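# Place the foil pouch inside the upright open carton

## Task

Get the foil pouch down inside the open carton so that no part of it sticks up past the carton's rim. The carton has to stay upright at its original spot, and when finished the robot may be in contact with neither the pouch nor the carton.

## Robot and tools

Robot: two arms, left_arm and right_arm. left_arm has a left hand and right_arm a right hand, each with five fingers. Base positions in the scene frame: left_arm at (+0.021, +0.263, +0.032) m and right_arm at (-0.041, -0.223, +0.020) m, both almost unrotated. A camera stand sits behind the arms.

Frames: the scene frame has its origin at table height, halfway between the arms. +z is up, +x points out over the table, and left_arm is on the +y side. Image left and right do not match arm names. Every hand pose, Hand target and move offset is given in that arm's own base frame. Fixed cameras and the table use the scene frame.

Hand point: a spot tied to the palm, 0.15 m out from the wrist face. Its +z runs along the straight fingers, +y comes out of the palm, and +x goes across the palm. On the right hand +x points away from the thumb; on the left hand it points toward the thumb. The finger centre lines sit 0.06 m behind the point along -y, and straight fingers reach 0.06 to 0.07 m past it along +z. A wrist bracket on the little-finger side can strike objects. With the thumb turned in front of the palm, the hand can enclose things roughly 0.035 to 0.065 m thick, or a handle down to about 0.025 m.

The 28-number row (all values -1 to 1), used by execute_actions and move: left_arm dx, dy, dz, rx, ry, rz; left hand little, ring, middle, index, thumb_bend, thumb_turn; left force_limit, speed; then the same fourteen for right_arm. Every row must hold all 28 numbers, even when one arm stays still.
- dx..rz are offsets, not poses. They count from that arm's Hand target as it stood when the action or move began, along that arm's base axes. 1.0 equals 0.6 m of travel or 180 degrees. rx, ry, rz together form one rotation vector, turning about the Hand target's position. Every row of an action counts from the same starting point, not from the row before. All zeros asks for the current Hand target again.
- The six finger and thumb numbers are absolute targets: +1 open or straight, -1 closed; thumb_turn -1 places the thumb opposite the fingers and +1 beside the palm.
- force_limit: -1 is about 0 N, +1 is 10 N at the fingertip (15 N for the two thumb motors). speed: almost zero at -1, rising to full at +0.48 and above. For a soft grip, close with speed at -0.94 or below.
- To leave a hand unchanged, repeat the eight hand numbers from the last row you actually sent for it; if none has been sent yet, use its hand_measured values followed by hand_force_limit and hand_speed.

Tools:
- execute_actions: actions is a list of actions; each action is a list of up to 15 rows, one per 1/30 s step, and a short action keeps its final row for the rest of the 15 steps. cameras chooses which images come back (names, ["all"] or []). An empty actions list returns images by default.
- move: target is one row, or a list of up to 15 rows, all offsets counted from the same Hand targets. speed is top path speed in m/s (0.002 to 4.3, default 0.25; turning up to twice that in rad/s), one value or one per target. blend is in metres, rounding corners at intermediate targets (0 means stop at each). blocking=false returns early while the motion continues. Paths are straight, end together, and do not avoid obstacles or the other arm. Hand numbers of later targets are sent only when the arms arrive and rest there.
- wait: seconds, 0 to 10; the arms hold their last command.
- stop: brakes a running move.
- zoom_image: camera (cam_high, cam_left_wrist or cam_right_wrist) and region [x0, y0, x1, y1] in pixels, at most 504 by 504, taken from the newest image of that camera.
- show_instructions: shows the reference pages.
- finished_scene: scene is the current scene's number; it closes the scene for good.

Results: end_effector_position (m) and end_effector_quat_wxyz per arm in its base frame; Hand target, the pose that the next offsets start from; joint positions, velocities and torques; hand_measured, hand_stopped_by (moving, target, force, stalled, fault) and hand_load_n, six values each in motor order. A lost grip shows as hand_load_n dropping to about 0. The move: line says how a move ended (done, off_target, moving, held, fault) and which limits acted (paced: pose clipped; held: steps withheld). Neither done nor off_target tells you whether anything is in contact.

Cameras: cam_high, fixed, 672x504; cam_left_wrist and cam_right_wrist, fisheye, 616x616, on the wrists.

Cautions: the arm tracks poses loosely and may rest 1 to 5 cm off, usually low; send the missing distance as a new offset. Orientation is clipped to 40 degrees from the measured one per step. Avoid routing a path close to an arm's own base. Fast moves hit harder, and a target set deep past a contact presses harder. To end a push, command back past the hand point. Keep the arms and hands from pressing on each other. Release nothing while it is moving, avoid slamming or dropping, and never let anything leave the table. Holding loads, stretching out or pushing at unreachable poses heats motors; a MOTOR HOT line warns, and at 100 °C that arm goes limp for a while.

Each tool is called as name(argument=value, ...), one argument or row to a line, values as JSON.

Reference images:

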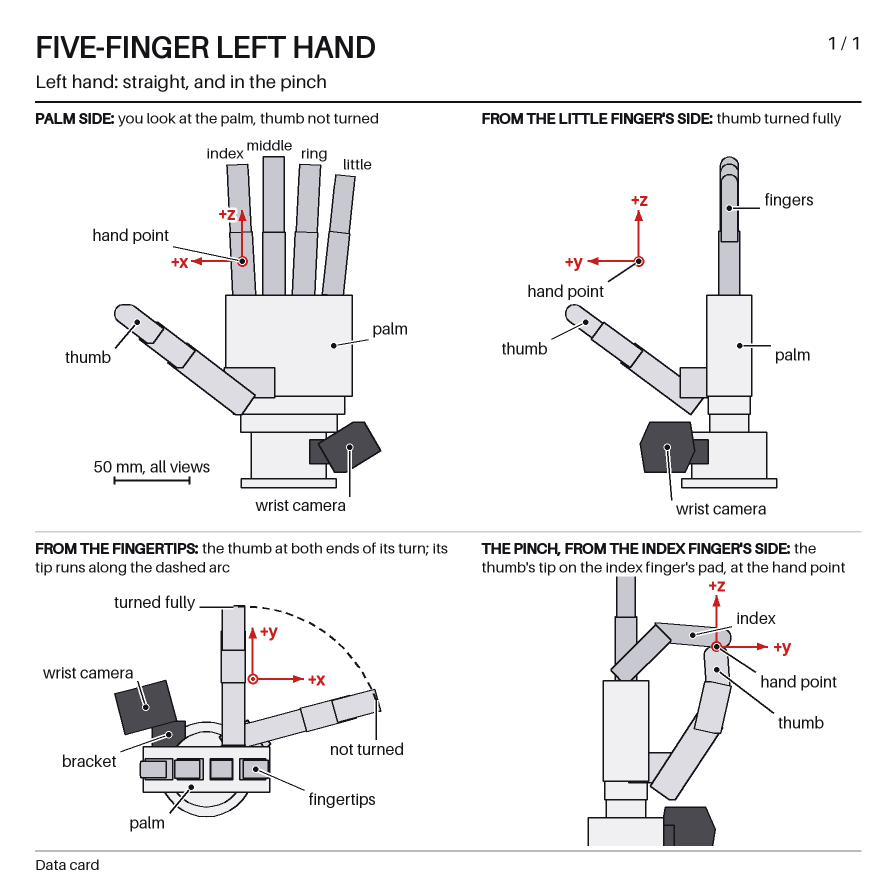

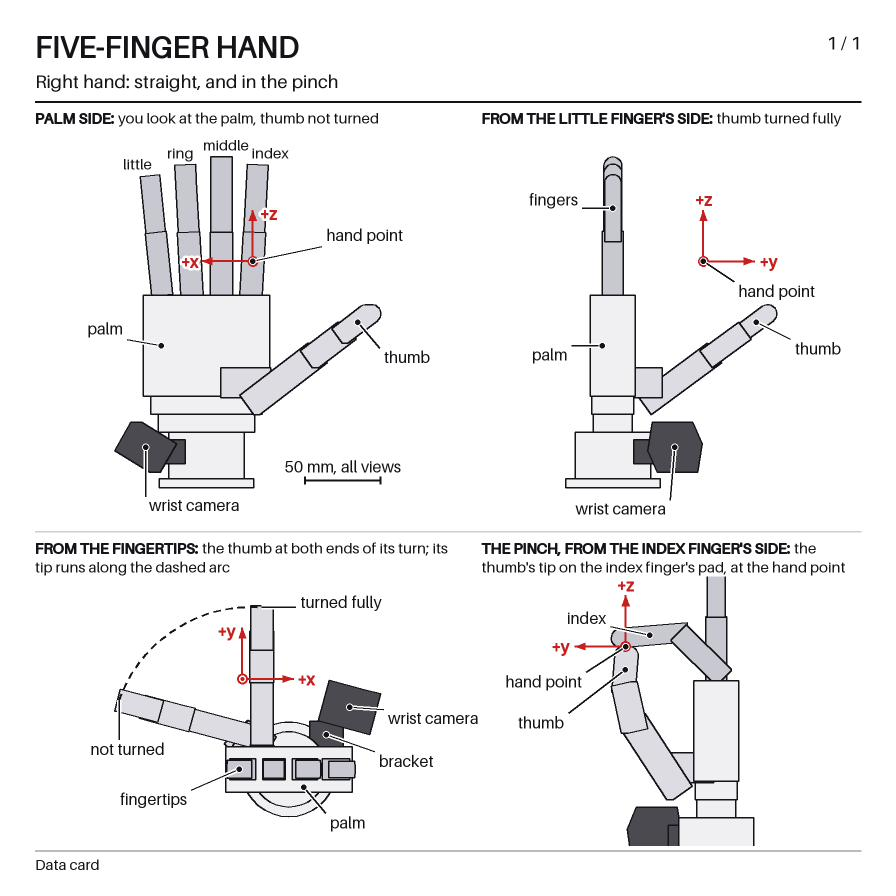

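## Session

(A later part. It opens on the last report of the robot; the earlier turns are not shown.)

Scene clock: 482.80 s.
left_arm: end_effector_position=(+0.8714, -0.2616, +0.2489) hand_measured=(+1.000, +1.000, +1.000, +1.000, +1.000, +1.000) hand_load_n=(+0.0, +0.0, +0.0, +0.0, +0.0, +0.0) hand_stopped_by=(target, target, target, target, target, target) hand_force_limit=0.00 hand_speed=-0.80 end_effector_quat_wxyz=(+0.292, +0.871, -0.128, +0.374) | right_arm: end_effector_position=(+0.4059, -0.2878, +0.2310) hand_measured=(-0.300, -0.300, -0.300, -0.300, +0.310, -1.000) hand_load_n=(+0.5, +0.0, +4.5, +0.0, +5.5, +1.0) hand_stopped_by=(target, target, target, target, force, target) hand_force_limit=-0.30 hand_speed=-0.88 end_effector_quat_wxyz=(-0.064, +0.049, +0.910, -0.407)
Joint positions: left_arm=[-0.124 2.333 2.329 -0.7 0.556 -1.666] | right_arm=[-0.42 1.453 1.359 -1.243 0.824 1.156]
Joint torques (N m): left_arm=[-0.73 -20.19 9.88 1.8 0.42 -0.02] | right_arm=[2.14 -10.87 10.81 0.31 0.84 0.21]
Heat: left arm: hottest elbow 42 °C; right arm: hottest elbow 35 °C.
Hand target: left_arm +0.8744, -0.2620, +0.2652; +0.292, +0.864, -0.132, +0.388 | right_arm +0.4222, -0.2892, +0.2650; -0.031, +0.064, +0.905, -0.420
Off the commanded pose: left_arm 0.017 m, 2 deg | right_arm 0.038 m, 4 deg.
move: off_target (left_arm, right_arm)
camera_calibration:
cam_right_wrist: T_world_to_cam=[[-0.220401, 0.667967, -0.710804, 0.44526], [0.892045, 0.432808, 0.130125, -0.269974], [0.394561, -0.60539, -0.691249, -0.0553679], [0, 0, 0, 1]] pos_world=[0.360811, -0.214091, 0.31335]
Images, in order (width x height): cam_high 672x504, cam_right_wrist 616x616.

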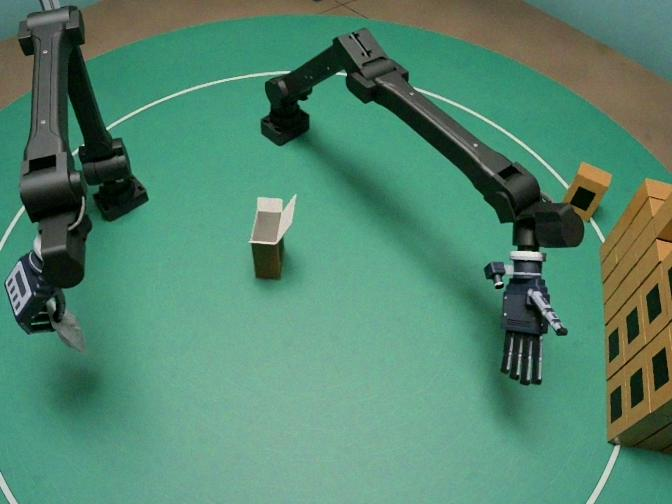

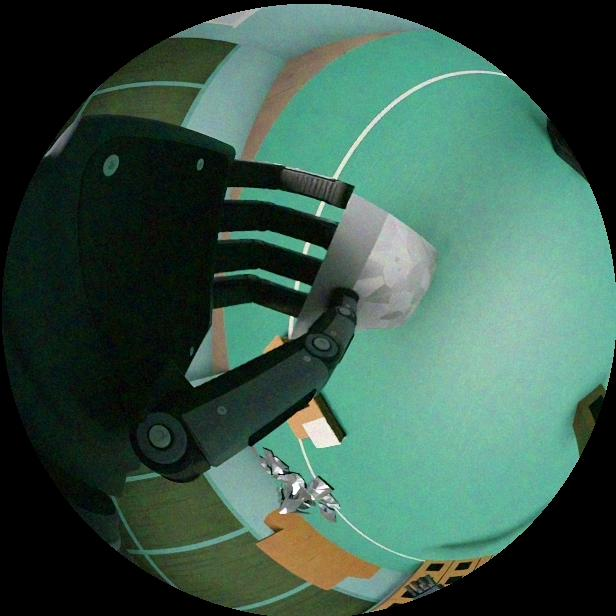

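move(
  target=[0,0,0,0,0,0,1,1,1,1,1,1,0,-0.8, -0.075,0.4,0.06,-0.0354,-0.062,0.7587,-0.3,-0.3,-0.3,-0.3,-0.25,-1,-0.3,-0.88],
  speed=0.35,
  cameras=["cam_high","cam_right_wrist"],
)

Scene clock: 503.80 s.
left_arm: end_effector_position=(+0.8714, -0.2616, +0.2489) hand_measured=(+1.000, +1.000, +1.000, +1.000, +1.000, +1.000) hand_load_n=(+0.0, +0.0, +0.0, +0.0, +0.0, +0.0) hand_stopped_by=(target, target, target, target, target, target) hand_force_limit=0.00 hand_speed=-0.80 end_effector_quat_wxyz=(+0.292, +0.871, -0.128, +0.374) | right_arm: end_effector_position=(+0.3644, -0.0483, +0.2754) hand_measured=(-0.300, -0.300, -0.300, -0.300, +0.310, -1.000) hand_load_n=(+0.5, +0.0, +4.0, +0.0, +6.0, +0.5) hand_stopped_by=(target, target, target, target, force, target) hand_force_limit=-0.30 hand_speed=-0.88 end_effector_quat_wxyz=(-0.449, +0.775, -0.400, +0.195)
Joint positions: left_arm=[-0.124 2.333 2.329 -0.7 0.556 -1.666] | right_arm=[-0.518 1.084 1.065 -1.019 -0.921 -0.868]
Joint torques (N m): left_arm=[-0.73 -20.19 9.89 1.78 0.42 -0.02] | right_arm=[2.26 -4.54 11.4 0.81 -0.78 -0.13]
Heat: left arm: hottest elbow 42 °C; right arm: hottest elbow 37 °C.
Hand target: left_arm +0.8744, -0.2620, +0.2652; +0.292, +0.864, -0.132, +0.388 | right_arm +0.3772, -0.0492, +0.3008; -0.449, +0.782, -0.374, +0.216
Off the commanded pose: left_arm 0.017 m, 2 deg | right_arm 0.029 m, 4 deg.
move: off_target (left_arm, right_arm)
camera_calibration:
cam_right_wrist: T_world_to_cam=[[-0.264223, -0.466652, -0.844051, 0.305534], [-0.947637, 0.288367, 0.137219, 0.319008], [0.179363, 0.83611, -0.51841, 0.237117], [0, 0, 0, 1]] pos_world=[0.340502, -0.147669, 0.337036]
Images, in order (width x height): cam_high 672x504, cam_right_wrist 616x616.

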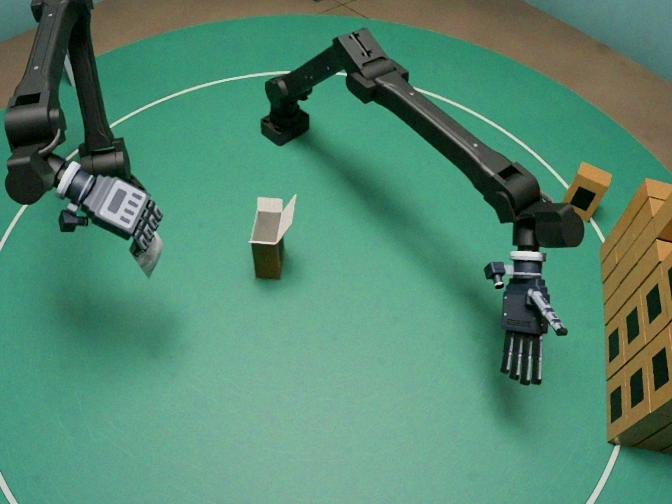

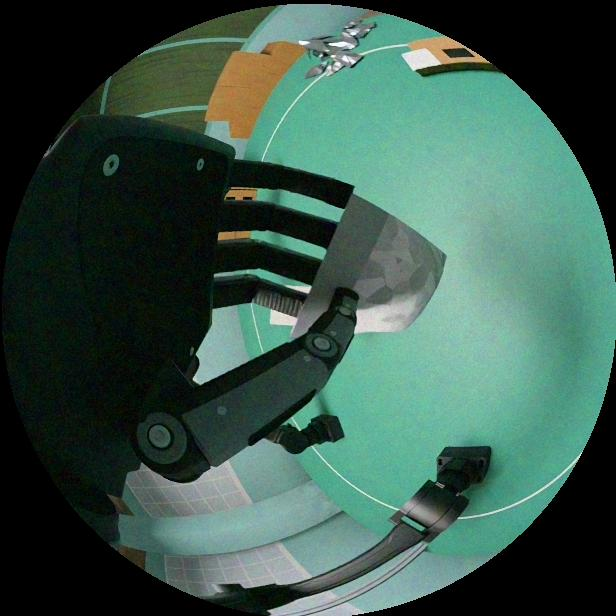

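zoom_image(
  camera="cam_right_wrist",
  region=[270, 160, 470, 360],
)

Scaled by 2.520 from the camera's 616x616 image, which has a finer 880x880 frame.

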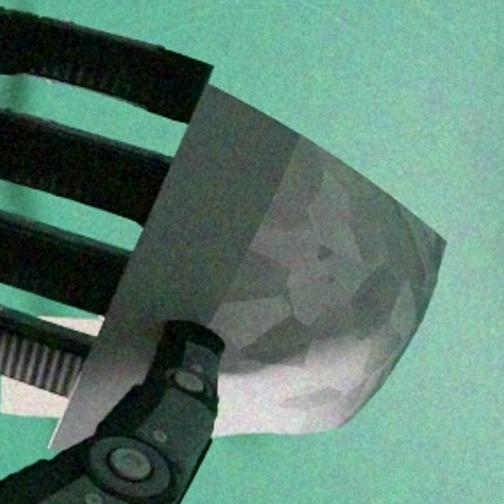

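move(
  target=[0,0,0,0,0,0,1,1,1,1,1,1,0,-0.8, -0.007,0.348,0.02,-0.0369,-0.0572,0.0167,-0.3,-0.3,-0.3,-0.3,-0.25,-1,-0.3,-0.88],
  speed=0.15,
  cameras=["cam_high","cam_right_wrist"],
)

zoom_image(
  camera="cam_right_wrist",
  region=[260, 160, 500, 400],
)

Scene clock: 517.87 s.
left_arm: end_effector_position=(+0.8714, -0.2616, +0.2489) hand_measured=(+1.000, +1.000, +1.000, +1.000, +1.000, +1.000) hand_load_n=(+0.0, +0.0, +0.0, +0.0, +0.0, +0.0) hand_stopped_by=(target, target, target, target, target, target) hand_force_limit=0.00 hand_speed=-0.80 end_effector_quat_wxyz=(+0.292, +0.871, -0.128, +0.374) | right_arm: end_effector_position=(+0.3708, +0.1524, +0.3014) hand_measured=(-0.300, -0.300, -0.300, -0.300, +0.310, -1.000) hand_load_n=(+0.0, +0.0, +4.0, +0.0, +6.0, +1.0) hand_stopped_by=(target, target, target, target, force, target) hand_force_limit=-0.30 hand_speed=-0.88 end_effector_quat_wxyz=(-0.428, +0.801, -0.304, +0.287)
Joint positions: left_arm=[-0.124 2.333 2.329 -0.7 0.556 -1.666] | right_arm=[0.215 0.86 0.926 -0.588 -0.353 -0.424]
Joint torques (N m): left_arm=[-0.67 -20.19 9.89 1.8 0.42 -0.02] | right_arm=[2.32 -3.14 8.31 2.73 -0.03 0.21]
Heat: left arm: hottest elbow 42 °C; right arm: hottest elbow 37 °C.
Hand target: left_arm +0.8744, -0.2620, +0.2652; +0.292, +0.864, -0.132, +0.388 | right_arm +0.3729, +0.1596, +0.3129; -0.441, +0.793, -0.299, +0.295
Off the commanded pose: left_arm 0.017 m, 2 deg | right_arm 0.014 m, 2 deg.
move: off_target (left_arm, right_arm)
camera_calibration:
cam_right_wrist: T_world_to_cam=[[-0.0551782, -0.615047, -0.786557, 0.350532], [-0.971168, 0.216036, -0.1008, 0.355157], [0.231922, 0.758318, -0.609235, 0.101281], [0, 0, 0, 1]] pos_world=[0.34077, 0.0620636, 0.373217]
Images, in order (width x height): cam_high 672x504, cam_right_wrist 616x616.

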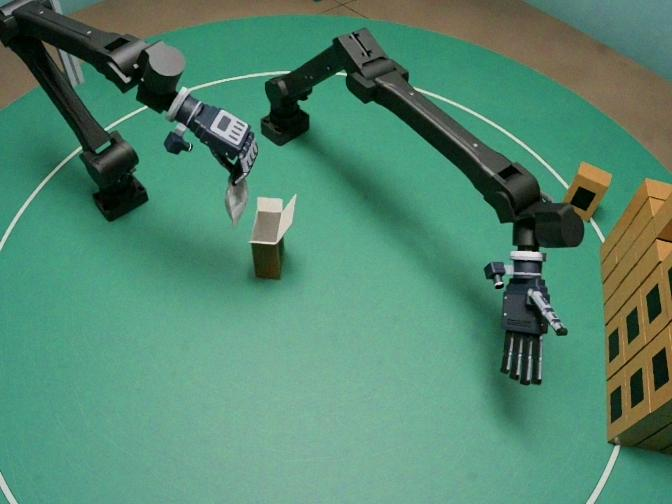

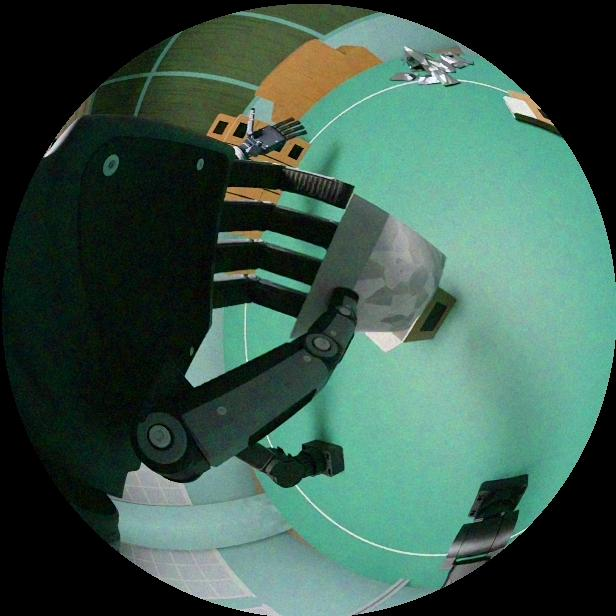

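Scaled by 2.100 from the camera's 616x616 image, which has a finer 880x880 frame.

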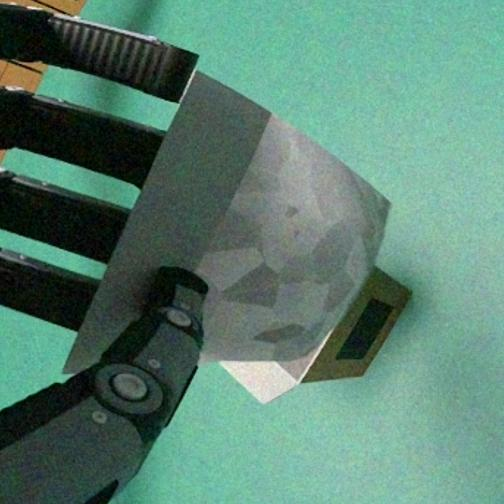

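move(
  target=[0,0,0,0,0,0,1,1,1,1,1,1,0,-0.8, 0.027,0.081,-0.033,0.0122,0.0114,-0.0083,-0.3,-0.3,-0.3,-0.3,-0.25,-1,-0.3,-0.88],
  speed=0.08,
  cameras=["cam_high","cam_right_wrist"],
)

zoom_image(
  camera="cam_right_wrist",
  region=[260, 160, 500, 400],
)

Scene clock: 530.30 s.
left_arm: end_effector_position=(+0.8714, -0.2616, +0.2489) hand_measured=(+1.000, +1.000, +1.000, +1.000, +1.000, +1.000) hand_load_n=(+0.0, +0.0, +0.0, +0.0, +0.0, +0.0) hand_stopped_by=(target, target, target, target, target, target) hand_force_limit=0.00 hand_speed=-0.80 end_effector_quat_wxyz=(+0.292, +0.871, -0.128, +0.374) | right_arm: end_effector_position=(+0.3862, +0.1999, +0.2838) hand_measured=(-0.300, -0.300, -0.300, -0.300, +0.310, -1.000) hand_load_n=(+0.0, +0.0, +4.5, +0.0, +5.5, +1.0) hand_stopped_by=(target, target, target, target, force, target) hand_force_limit=-0.30 hand_speed=-0.88 end_effector_quat_wxyz=(-0.434, +0.793, -0.326, +0.277)
Joint positions: left_arm=[-0.124 2.333 2.329 -0.7 0.556 -1.666] | right_arm=[0.35 0.941 0.918 -0.481 -0.233 -0.304]
Joint torques (N m): left_arm=[-0.73 -20.13 9.88 1.78 0.42 -0.02] | right_arm=[2.2 -3.6 8.36 2.85 0.03 0.18]
Heat: left arm: hottest elbow 42 °C; right arm: hottest elbow 37 °C.
Hand target: left_arm +0.8744, -0.2620, +0.2652; +0.292, +0.864, -0.132, +0.388 | right_arm +0.3892, +0.2082, +0.2931; -0.447, +0.786, -0.322, +0.281
Off the commanded pose: left_arm 0.017 m, 2 deg | right_arm 0.013 m, 2 deg.
move: off_target (left_arm, right_arm)
camera_calibration:
cam_right_wrist: T_world_to_cam=[[-0.0932427, -0.585086, -0.805593, 0.380874], [-0.967375, 0.244674, -0.0657338, 0.340933], [0.235568, 0.773181, -0.588811, 0.040797], [0, 0, 0, 1]] pos_world=[0.355714, 0.107883, 0.353262]
Images, in order (width x height): cam_high 672x504, cam_right_wrist 616x616.

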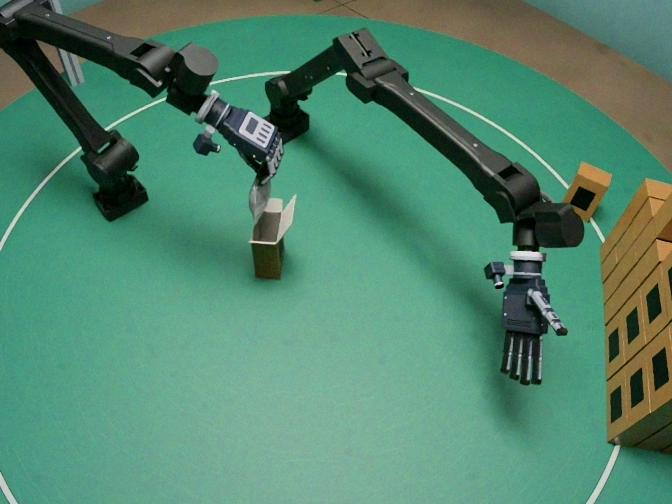

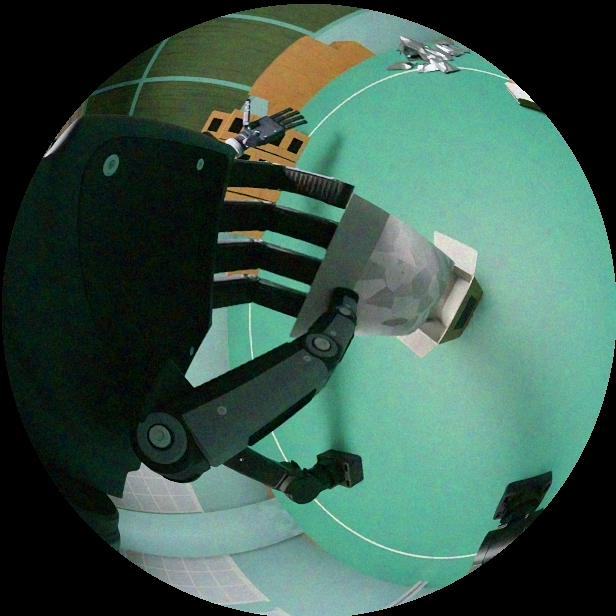

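Scaled by 2.100 from the camera's 616x616 image, which has a finer 880x880 frame.

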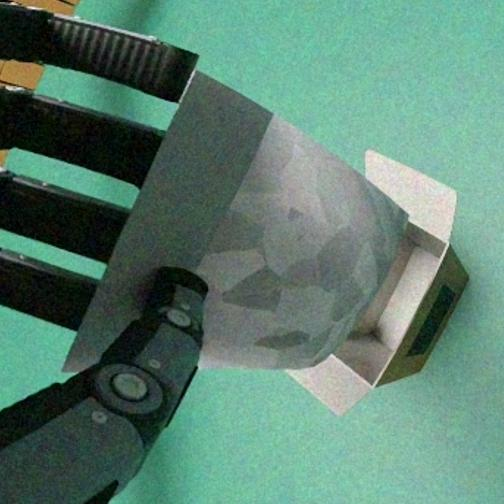

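move(
  target=[0,0,0,0,0,0,1,1,1,1,1,1,0,-0.8, 0.0125,0.015,-0.05,0,0,0.011,-0.3,-0.3,-0.3,-0.3,-0.25,-1,-0.3,-0.88],
  speed=0.06,
  cameras=["cam_high","cam_right_wrist"],
)

zoom_image(
  camera="cam_right_wrist",
  region=[260, 160, 500, 400],
)

zoom_image(
  camera="cam_high",
  region=[190, 120, 350, 300],
)

Scene clock: 543.67 s.
left_arm: end_effector_position=(+0.8714, -0.2616, +0.2489) hand_measured=(+1.000, +1.000, +1.000, +1.000, +1.000, +1.000) hand_load_n=(+0.0, +0.0, +0.0, +0.0, +0.0, +0.0) hand_stopped_by=(target, target, target, target, target, target) hand_force_limit=0.00 hand_speed=-0.80 end_effector_quat_wxyz=(+0.292, +0.871, -0.128, +0.374) | right_arm: end_effector_position=(+0.3941, +0.2085, +0.2537) hand_measured=(-0.300, -0.300, -0.300, -0.300, +0.310, -1.000) hand_load_n=(+0.0, +0.0, +4.0, +0.5, +5.5, +1.0) hand_stopped_by=(target, target, target, target, force, target) hand_force_limit=-0.30 hand_speed=-0.88 end_effector_quat_wxyz=(-0.440, +0.796, -0.320, +0.268)
Joint positions: left_arm=[-0.124 2.333 2.329 -0.7 0.556 -1.666] | right_arm=[0.353 0.983 0.864 -0.389 -0.254 -0.303]
Joint torques (N m): left_arm=[-0.73 -20.19 9.88 1.8 0.42 -0.02] | right_arm=[2.32 -4.13 8.28 2.82 -0.21 0.04]
Heat: left arm: hottest elbow 42 °C; right arm: hottest elbow 37 °C.
Hand target: left_arm +0.8744, -0.2620, +0.2652; +0.292, +0.864, -0.132, +0.388 | right_arm +0.3967, +0.2173, +0.2631; -0.451, +0.791, -0.309, +0.273
Off the commanded pose: left_arm 0.017 m, 2 deg | right_arm 0.013 m, 2 deg.
move: off_target (left_arm, right_arm)
camera_calibration:
cam_right_wrist: T_world_to_cam=[[-0.0865808, -0.580021, -0.809987, 0.359833], [-0.97289, 0.22424, -0.0565813, 0.34857], [0.21445, 0.78313, -0.583711, 0.0196439], [0, 0, 0, 1]] pos_world=[0.366062, 0.115164, 0.322649]
Images, in order (width x height): cam_high 672x504, cam_right_wrist 616x616.

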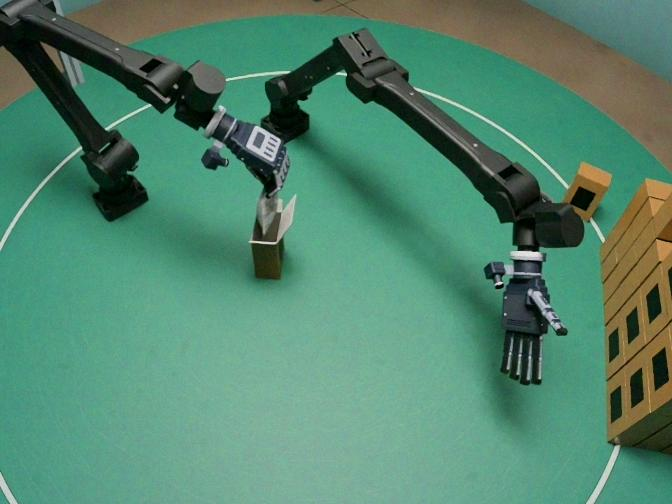

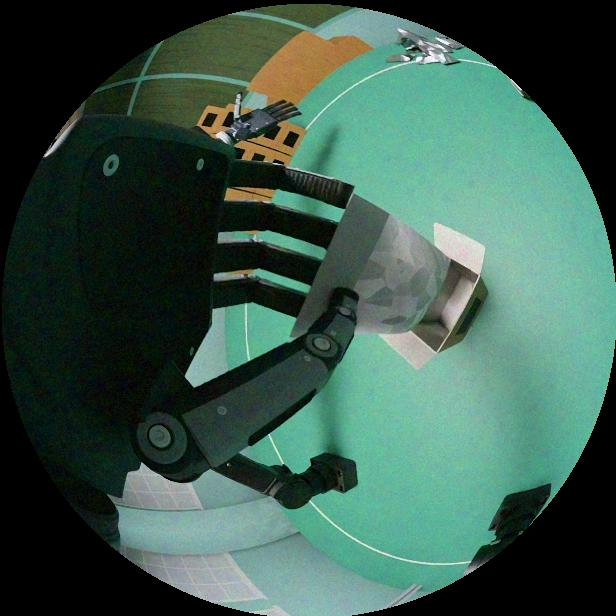

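Scaled by 2.100 from the camera's 616x616 image, which has a finer 880x880 frame.

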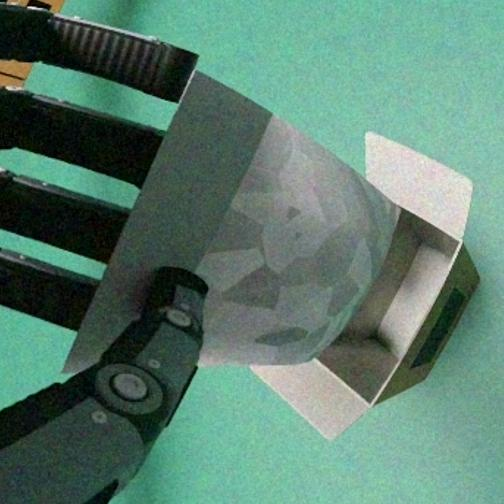

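Scaled by 2.800 from the camera's 672x504 image, which has a finer 960x720 frame.

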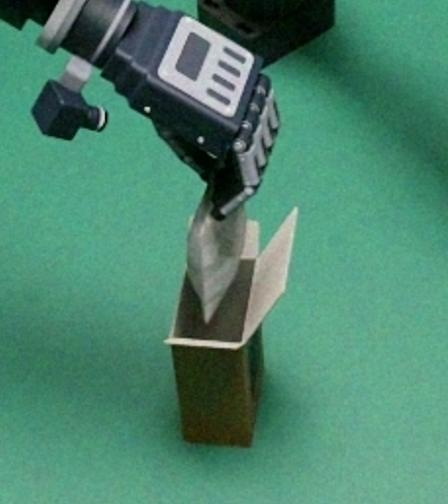

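move(
  target=[0,0,0,0,0,0,1,1,1,1,1,1,0,-0.8, -0.005,-0.004,-0.07,0,0,0.013,-0.3,-0.3,-0.3,-0.3,-0.25,-1,-0.3,-0.88],
  speed=0.05,
  cameras=["cam_high","cam_right_wrist"],
)

zoom_image(
  camera="cam_right_wrist",
  region=[260, 160, 500, 400],
)

zoom_image(
  camera="cam_high",
  region=[190, 120, 350, 300],
)

Scene clock: 553.43 s.
left_arm: end_effector_position=(+0.8714, -0.2616, +0.2489) hand_measured=(+1.000, +1.000, +1.000, +1.000, +1.000, +1.000) hand_load_n=(-0.5, +0.0, +0.0, +0.0, +0.0, +0.0) hand_stopped_by=(target, target, target, target, target, target) hand_force_limit=0.00 hand_speed=-0.80 end_effector_quat_wxyz=(+0.292, +0.871, -0.128, +0.374) | right_arm: end_effector_position=(+0.3890, +0.2166, +0.2233) hand_measured=(-0.300, -0.300, -0.300, -0.300, +0.310, -1.000) hand_load_n=(+0.0, +0.0, +4.5, +0.0, +5.0, +1.5) hand_stopped_by=(target, target, target, target, force, target) hand_force_limit=-0.30 hand_speed=-0.88 end_effector_quat_wxyz=(-0.458, +0.796, -0.299, +0.258)
Joint positions: left_arm=[-0.124 2.333 2.329 -0.7 0.556 -1.666] | right_arm=[0.353 0.994 0.777 -0.271 -0.309 -0.313]
Joint torques (N m): left_arm=[-0.73 -20.19 9.88 1.8 0.41 -0.02] | right_arm=[0.73 -3.43 7.45 2.5 -0.2 -0.18]
Heat: left arm: hottest elbow 42 °C; right arm: hottest elbow 37 °C.
Hand target: left_arm +0.8744, -0.2620, +0.2652; +0.292, +0.864, -0.132, +0.388 | right_arm +0.3937, +0.2148, +0.2211; -0.457, +0.798, -0.293, +0.264
Off the commanded pose: left_arm 0.017 m, 2 deg | right_arm 0.006 m, 1 deg.
move: off_target (left_arm)
camera_calibration:
cam_right_wrist: T_world_to_cam=[[-0.0451584, -0.563806, -0.824672, 0.323215], [-0.982498, 0.174403, -0.0654337, 0.356563], [0.180717, 0.807283, -0.561814, -0.000344183], [0, 0, 0, 1]] pos_world=[0.36498, 0.120323, 0.289684]
Images, in order (width x height): cam_high 672x504, cam_right_wrist 616x616.

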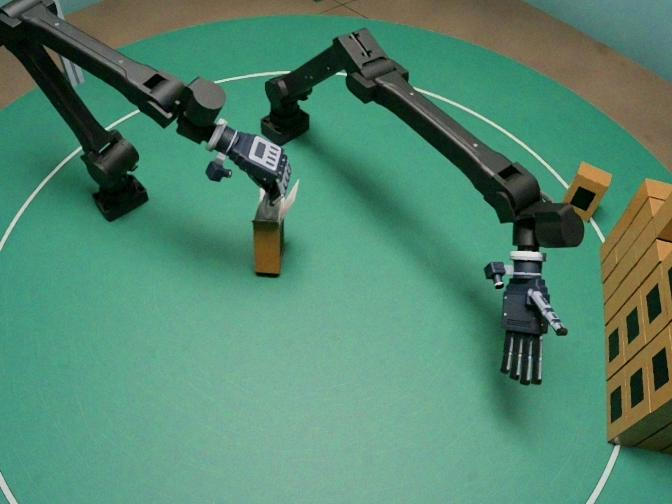

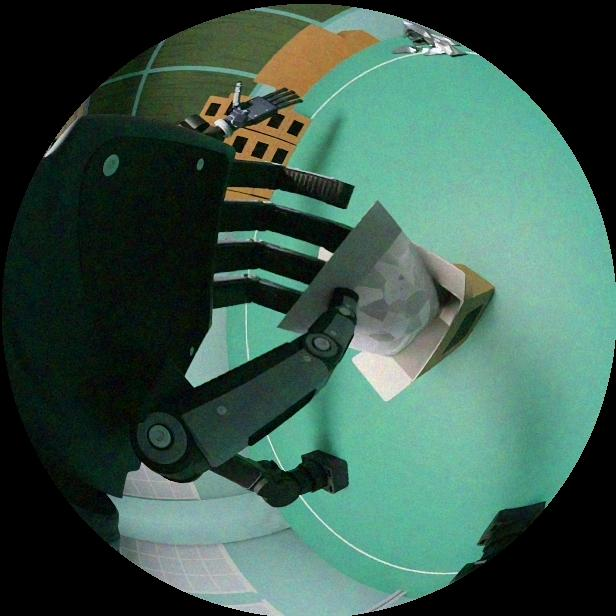

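Scaled by 2.100 from the camera's 616x616 image, which has a finer 880x880 frame.

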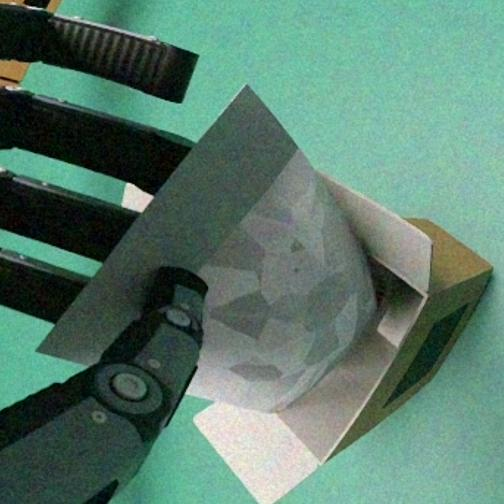

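Scaled by 2.800 from the camera's 672x504 image, which has a finer 960x720 frame.

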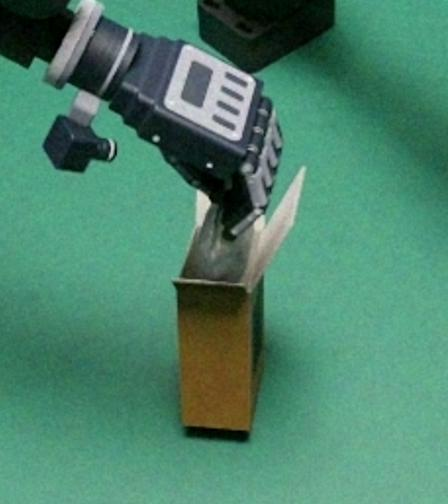

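move(
  target=[0,0,0,0,0,0,1,1,1,1,1,1,0,-0.8, 0.005,0.002,0.09,0,0,0,-0.3,-0.3,-0.3,-0.3,-0.25,-1,-0.3,-0.88],
  speed=0.05,
  cameras=["cam_high","cam_right_wrist"],
)

zoom_image(
  camera="cam_right_wrist",
  region=[260, 160, 500, 400],
)

zoom_image(
  camera="cam_high",
  region=[190, 120, 350, 300],
)

Scene clock: 557.90 s.
left_arm: end_effector_position=(+0.8714, -0.2616, +0.2489) hand_measured=(+1.000, +1.000, +1.000, +1.000, +1.000, +1.000) hand_load_n=(+0.0, +0.0, +0.0, +0.0, +0.0, +0.0) hand_stopped_by=(target, target, target, target, target, target) hand_force_limit=0.00 hand_speed=-0.80 end_effector_quat_wxyz=(+0.292, +0.871, -0.128, +0.374) | right_arm: end_effector_position=(+0.3818, +0.2138, +0.2351) hand_measured=(-0.300, -0.300, -0.300, -0.300, +0.310, -1.000) hand_load_n=(+0.0, +0.0, +4.5, +0.0, +5.0, +0.5) hand_stopped_by=(target, target, target, target, force, target) hand_force_limit=-0.30 hand_speed=-0.88 end_effector_quat_wxyz=(-0.439, +0.810, -0.309, +0.237)
Joint positions: left_arm=[-0.124 2.333 2.329 -0.7 0.556 -1.666] | right_arm=[0.353 0.994 0.841 -0.401 -0.309 -0.316]
Joint torques (N m): left_arm=[-0.73 -20.19 9.88 1.8 0.41 -0.02] | right_arm=[0.79 -5.13 12 1.63 -0.16 -0.15]
Heat: left arm: hottest elbow 42 °C; right arm: hottest elbow 37 °C.
Hand target: left_arm +0.8744, -0.2620, +0.2652; +0.292, +0.864, -0.132, +0.388 | right_arm +0.3966, +0.2161, +0.2751; -0.457, +0.798, -0.292, +0.264
Off the commanded pose: left_arm 0.017 m, 2 deg | right_arm 0.043 m, 4 deg.
move: off_target (left_arm, right_arm)
camera_calibration:
cam_right_wrist: T_world_to_cam=[[-0.0932494, -0.584099, -0.806308, 0.349393], [-0.985087, 0.171736, -0.010482, 0.33941], [0.144594, 0.793307, -0.591403, 0.0334918], [0, 0, 0, 1]] pos_world=[0.362086, 0.119222, 0.305084]
Images, in order (width x height): cam_high 672x504, cam_right_wrist 616x616.

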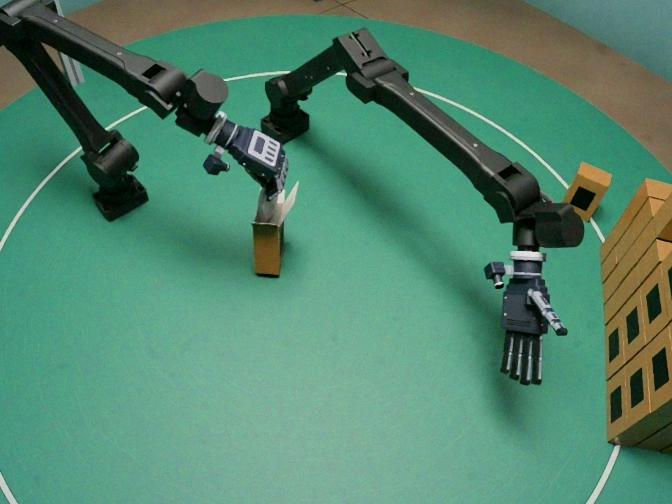

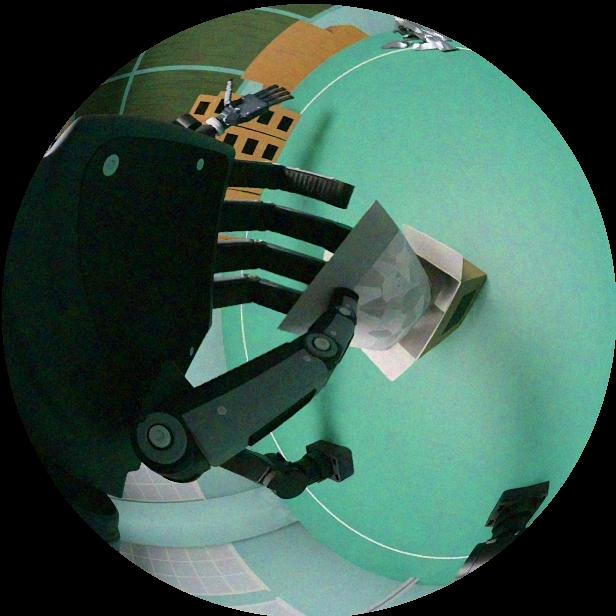

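Scaled by 2.100 from the camera's 616x616 image, which has a finer 880x880 frame.

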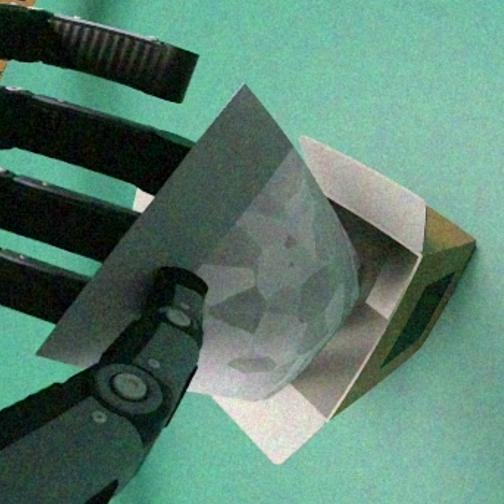

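Scaled by 2.800 from the camera's 672x504 image, which has a finer 960x720 frame.

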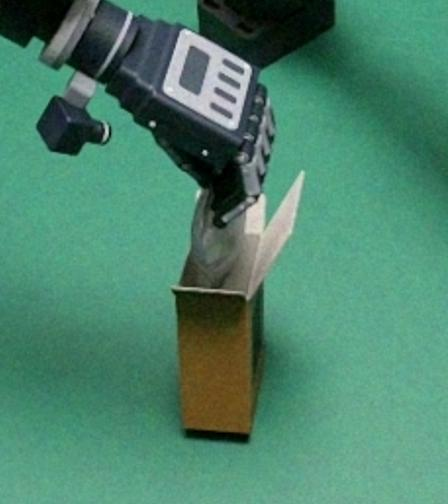

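move(
  target=[0,0,0,0,0,0,1,1,1,1,1,1,0,-0.8, 0.01,-0.012,0.075,0,0,0,-0.3,-0.3,-0.3,-0.3,-0.25,-1,-0.3,-0.88],
  speed=0.05,
  cameras=["cam_high","cam_right_wrist"],
)

zoom_image(
  camera="cam_right_wrist",
  region=[260, 160, 500, 400],
)

zoom_image(
  camera="cam_high",
  region=[190, 120, 350, 300],
)

Scene clock: 569.30 s.
left_arm: end_effector_position=(+0.8714, -0.2616, +0.2489) hand_measured=(+1.000, +1.000, +1.000, +1.000, +1.000, +1.000) hand_load_n=(+0.0, +0.0, +0.0, +0.0, +0.0, +0.0) hand_stopped_by=(target, target, target, target, target, target) hand_force_limit=0.00 hand_speed=-0.80 end_effector_quat_wxyz=(+0.292, +0.871, -0.128, +0.374) | right_arm: end_effector_position=(+0.3876, +0.2110, +0.2832) hand_measured=(-0.300, -0.300, -0.300, -0.300, +0.310, -1.000) hand_load_n=(+0.0, +0.0, +4.5, +0.0, +5.0, +0.5) hand_stopped_by=(target, target, target, target, force, target) hand_force_limit=-0.30 hand_speed=-0.88 end_effector_quat_wxyz=(-0.443, +0.809, -0.304, +0.238)
Joint positions: left_arm=[-0.124 2.333 2.329 -0.7 0.556 -1.666] | right_arm=[0.335 0.992 0.963 -0.521 -0.33 -0.33]
Joint torques (N m): left_arm=[-0.67 -20.19 9.88 1.8 0.42 -0.02] | right_arm=[0.03 -4.54 12.16 1.62 -0.26 -0.13]
Heat: left arm: hottest elbow 42 °C; right arm: hottest elbow 38 °C.
Hand target: left_arm +0.8744, -0.2620, +0.2652; +0.292, +0.864, -0.132, +0.388 | right_arm +0.4027, +0.2088, +0.3201; -0.457, +0.798, -0.292, +0.264
Off the commanded pose: left_arm 0.017 m, 2 deg | right_arm 0.040 m, 4 deg.
move: off_target (left_arm, right_arm)
camera_calibration:
cam_right_wrist: T_world_to_cam=[[-0.082742, -0.582071, -0.808917, 0.38335], [-0.98621, 0.164569, -0.0175422, 0.350122], [0.143334, 0.79631, -0.587661, 0.0621626], [0, 0, 0, 1]] pos_world=[0.368102, 0.116017, 0.352771]
Images, in order (width x height): cam_high 672x504, cam_right_wrist 616x616.

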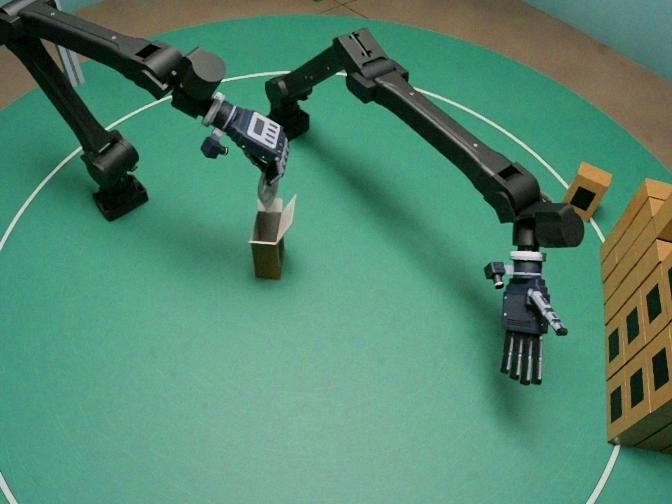

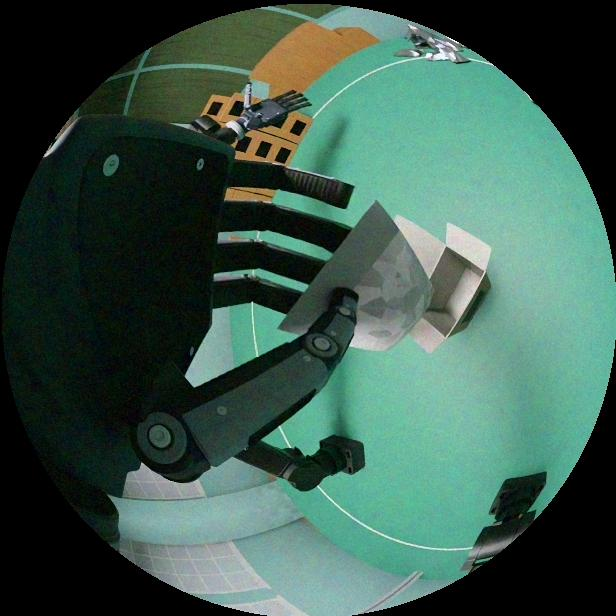

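Scaled by 2.100 from the camera's 616x616 image, which has a finer 880x880 frame.

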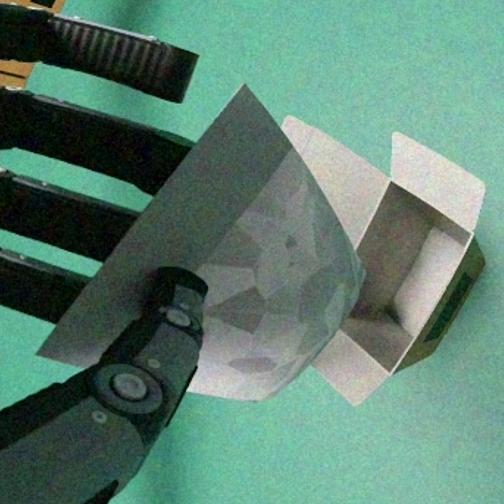

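Scaled by 2.800 from the camera's 672x504 image, which has a finer 960x720 frame.

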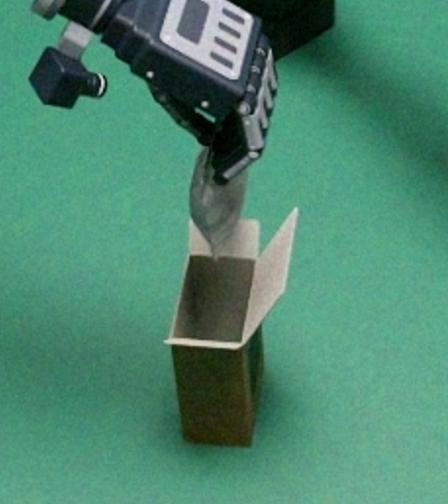

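move(
  target=[0,0,0,0,0,0,1,1,1,1,1,1,0,-0.8,0,0,0,-0.0661,-0.067,0,-0.3,-0.3,-0.3,-0.3,-0.25,-1,-0.3,-0.88],
  speed=0.15,
  cameras=["cam_right_wrist"],
)

Scene clock: 596.10 s.
left_arm: end_effector_position=(+0.8714, -0.2616, +0.2489) hand_measured=(+1.000, +1.000, +1.000, +1.000, +1.000, +1.000) hand_load_n=(+0.0, +0.0, +0.0, +0.0, +0.0, +0.0) hand_stopped_by=(target, target, target, target, target, target) hand_force_limit=0.00 hand_speed=-0.80 end_effector_quat_wxyz=(+0.292, +0.871, -0.128, +0.374) | right_arm: end_effector_position=(+0.4012, +0.2030, +0.3027) hand_measured=(-0.300, -0.300, -0.300, -0.300, +0.310, -1.000) hand_load_n=(+0.0, +0.0, +5.0, +0.0, +5.0, +1.0) hand_stopped_by=(target, target, target, target, force, target) hand_force_limit=-0.30 hand_speed=-0.88 end_effector_quat_wxyz=(-0.388, +0.817, -0.232, +0.357)
Joint positions: left_arm=[-0.124 2.333 2.329 -0.7 0.556 -1.666] | right_arm=[0.43 0.953 0.963 -0.471 -0.108 -0.521]
Joint torques (N m): left_arm=[-0.73 -20.19 9.88 1.8 0.42 -0.02] | right_arm=[2.26 -5.07 8.51 2.89 0.11 -0.18]
Heat: left arm: hottest elbow 42 °C; right arm: hottest elbow 40 °C.
Hand target: left_arm +0.8744, -0.2620, +0.2652; +0.292, +0.864, -0.132, +0.388 | right_arm +0.4027, +0.2088, +0.3202; -0.400, +0.808, -0.214, +0.375
Off the commanded pose: left_arm 0.017 m, 2 deg | right_arm 0.018 m, 3 deg.
move: off_target (left_arm, right_arm)
camera_calibration:
cam_right_wrist: T_world_to_cam=[[0.076964, -0.733658, -0.675146, 0.321813], [-0.953003, 0.144878, -0.266073, 0.431117], [0.293021, 0.663894, -0.688028, 0.0752714], [0, 0, 0, 1]] pos_world=[0.364032, 0.123669, 0.383768]
Images, in order (width x height): cam_right_wrist 616x616.

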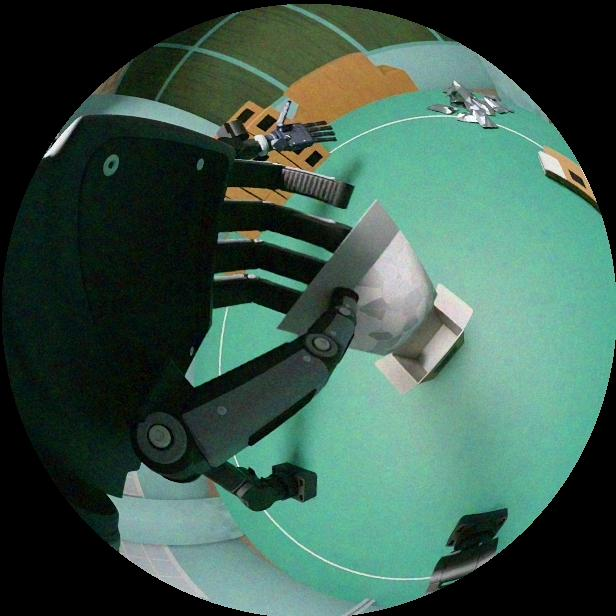

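zoom_image(
  camera="cam_right_wrist",
  region=[270, 190, 480, 400],
)

Scaled by 2.400 from the camera's 616x616 image, which has a finer 880x880 frame.

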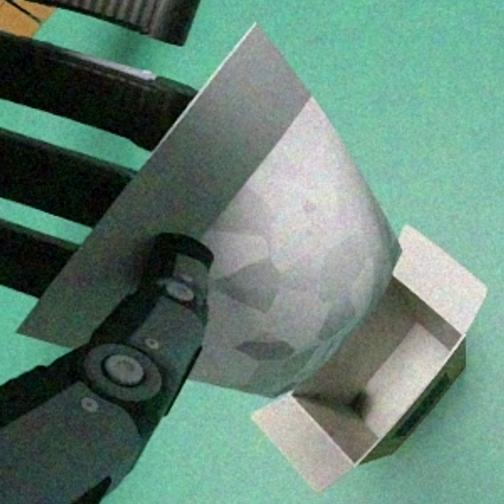

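move(
  target=[0,0,0,0,0,0,1,1,1,1,1,1,0,-0.8,-0.017,0.003,-0.053,0,0,-0.0165,-0.3,-0.3,-0.3,-0.3,-0.25,-1,-0.3,-0.88],
  speed=0.08,
  cameras=["cam_right_wrist"],
)

zoom_image(
  camera="cam_right_wrist",
  region=[270, 190, 480, 400],
)

Scene clock: 619.20 s.
left_arm: end_effector_position=(+0.8714, -0.2616, +0.2489) hand_measured=(+1.000, +1.000, +1.000, +1.000, +1.000, +1.000) hand_load_n=(+0.0, +0.0, +0.0, +0.0, +0.0, +0.0) hand_stopped_by=(target, target, target, target, target, target) hand_force_limit=0.00 hand_speed=-0.80 end_effector_quat_wxyz=(+0.292, +0.871, -0.128, +0.374) | right_arm: end_effector_position=(+0.3923, +0.2027, +0.2723) hand_measured=(-0.300, -0.300, -0.300, -0.300, +0.310, -1.000) hand_load_n=(+0.0, +0.0, +4.5, +0.0, +5.0, +1.0) hand_stopped_by=(target, target, target, target, force, target) hand_force_limit=-0.30 hand_speed=-0.88 end_effector_quat_wxyz=(-0.372, +0.815, -0.238, +0.375)
Joint positions: left_arm=[-0.124 2.333 2.329 -0.7 0.556 -1.666] | right_arm=[0.476 0.928 0.868 -0.397 -0.019 -0.515]
Joint torques (N m): left_arm=[-0.73 -20.19 9.89 1.78 0.42 -0.02] | right_arm=[2.26 -4.72 8.34 2.91 0.15 0.17]
Heat: left arm: hottest elbow 43 °C; right arm: hottest elbow 39 °C.
Hand target: left_arm +0.8744, -0.2620, +0.2652; +0.292, +0.864, -0.132, +0.388 | right_arm +0.3926, +0.2106, +0.2883; -0.390, +0.803, -0.235, +0.385
Off the commanded pose: left_arm 0.017 m, 2 deg | right_arm 0.018 m, 3 deg.
move: off_target (left_arm, right_arm)
camera_calibration:
cam_right_wrist: T_world_to_cam=[[0.0619335, -0.755281, -0.652468, 0.305787], [-0.942234, 0.171362, -0.287803, 0.410819], [0.32918, 0.632602, -0.701038, 0.0528722], [0, 0, 0, 1]] pos_world=[0.350744, 0.12711, 0.354817]
Images, in order (width x height): cam_right_wrist 616x616.

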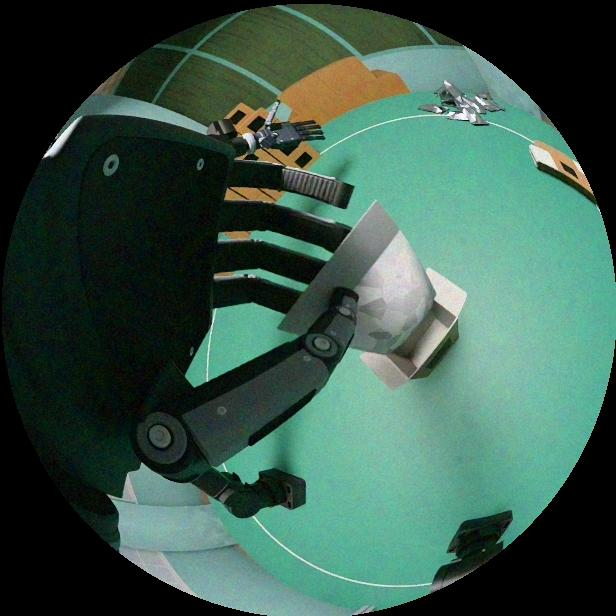

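Scaled by 2.400 from the camera's 616x616 image, which has a finer 880x880 frame.

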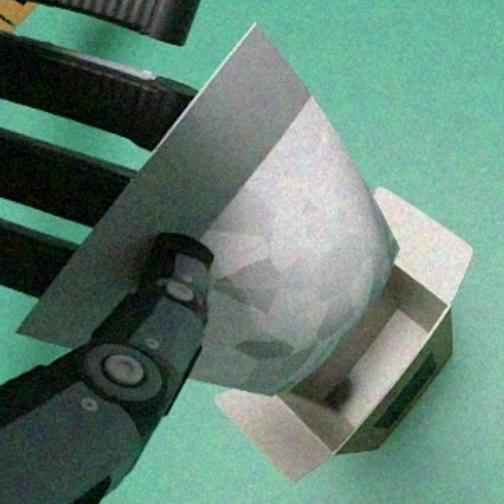

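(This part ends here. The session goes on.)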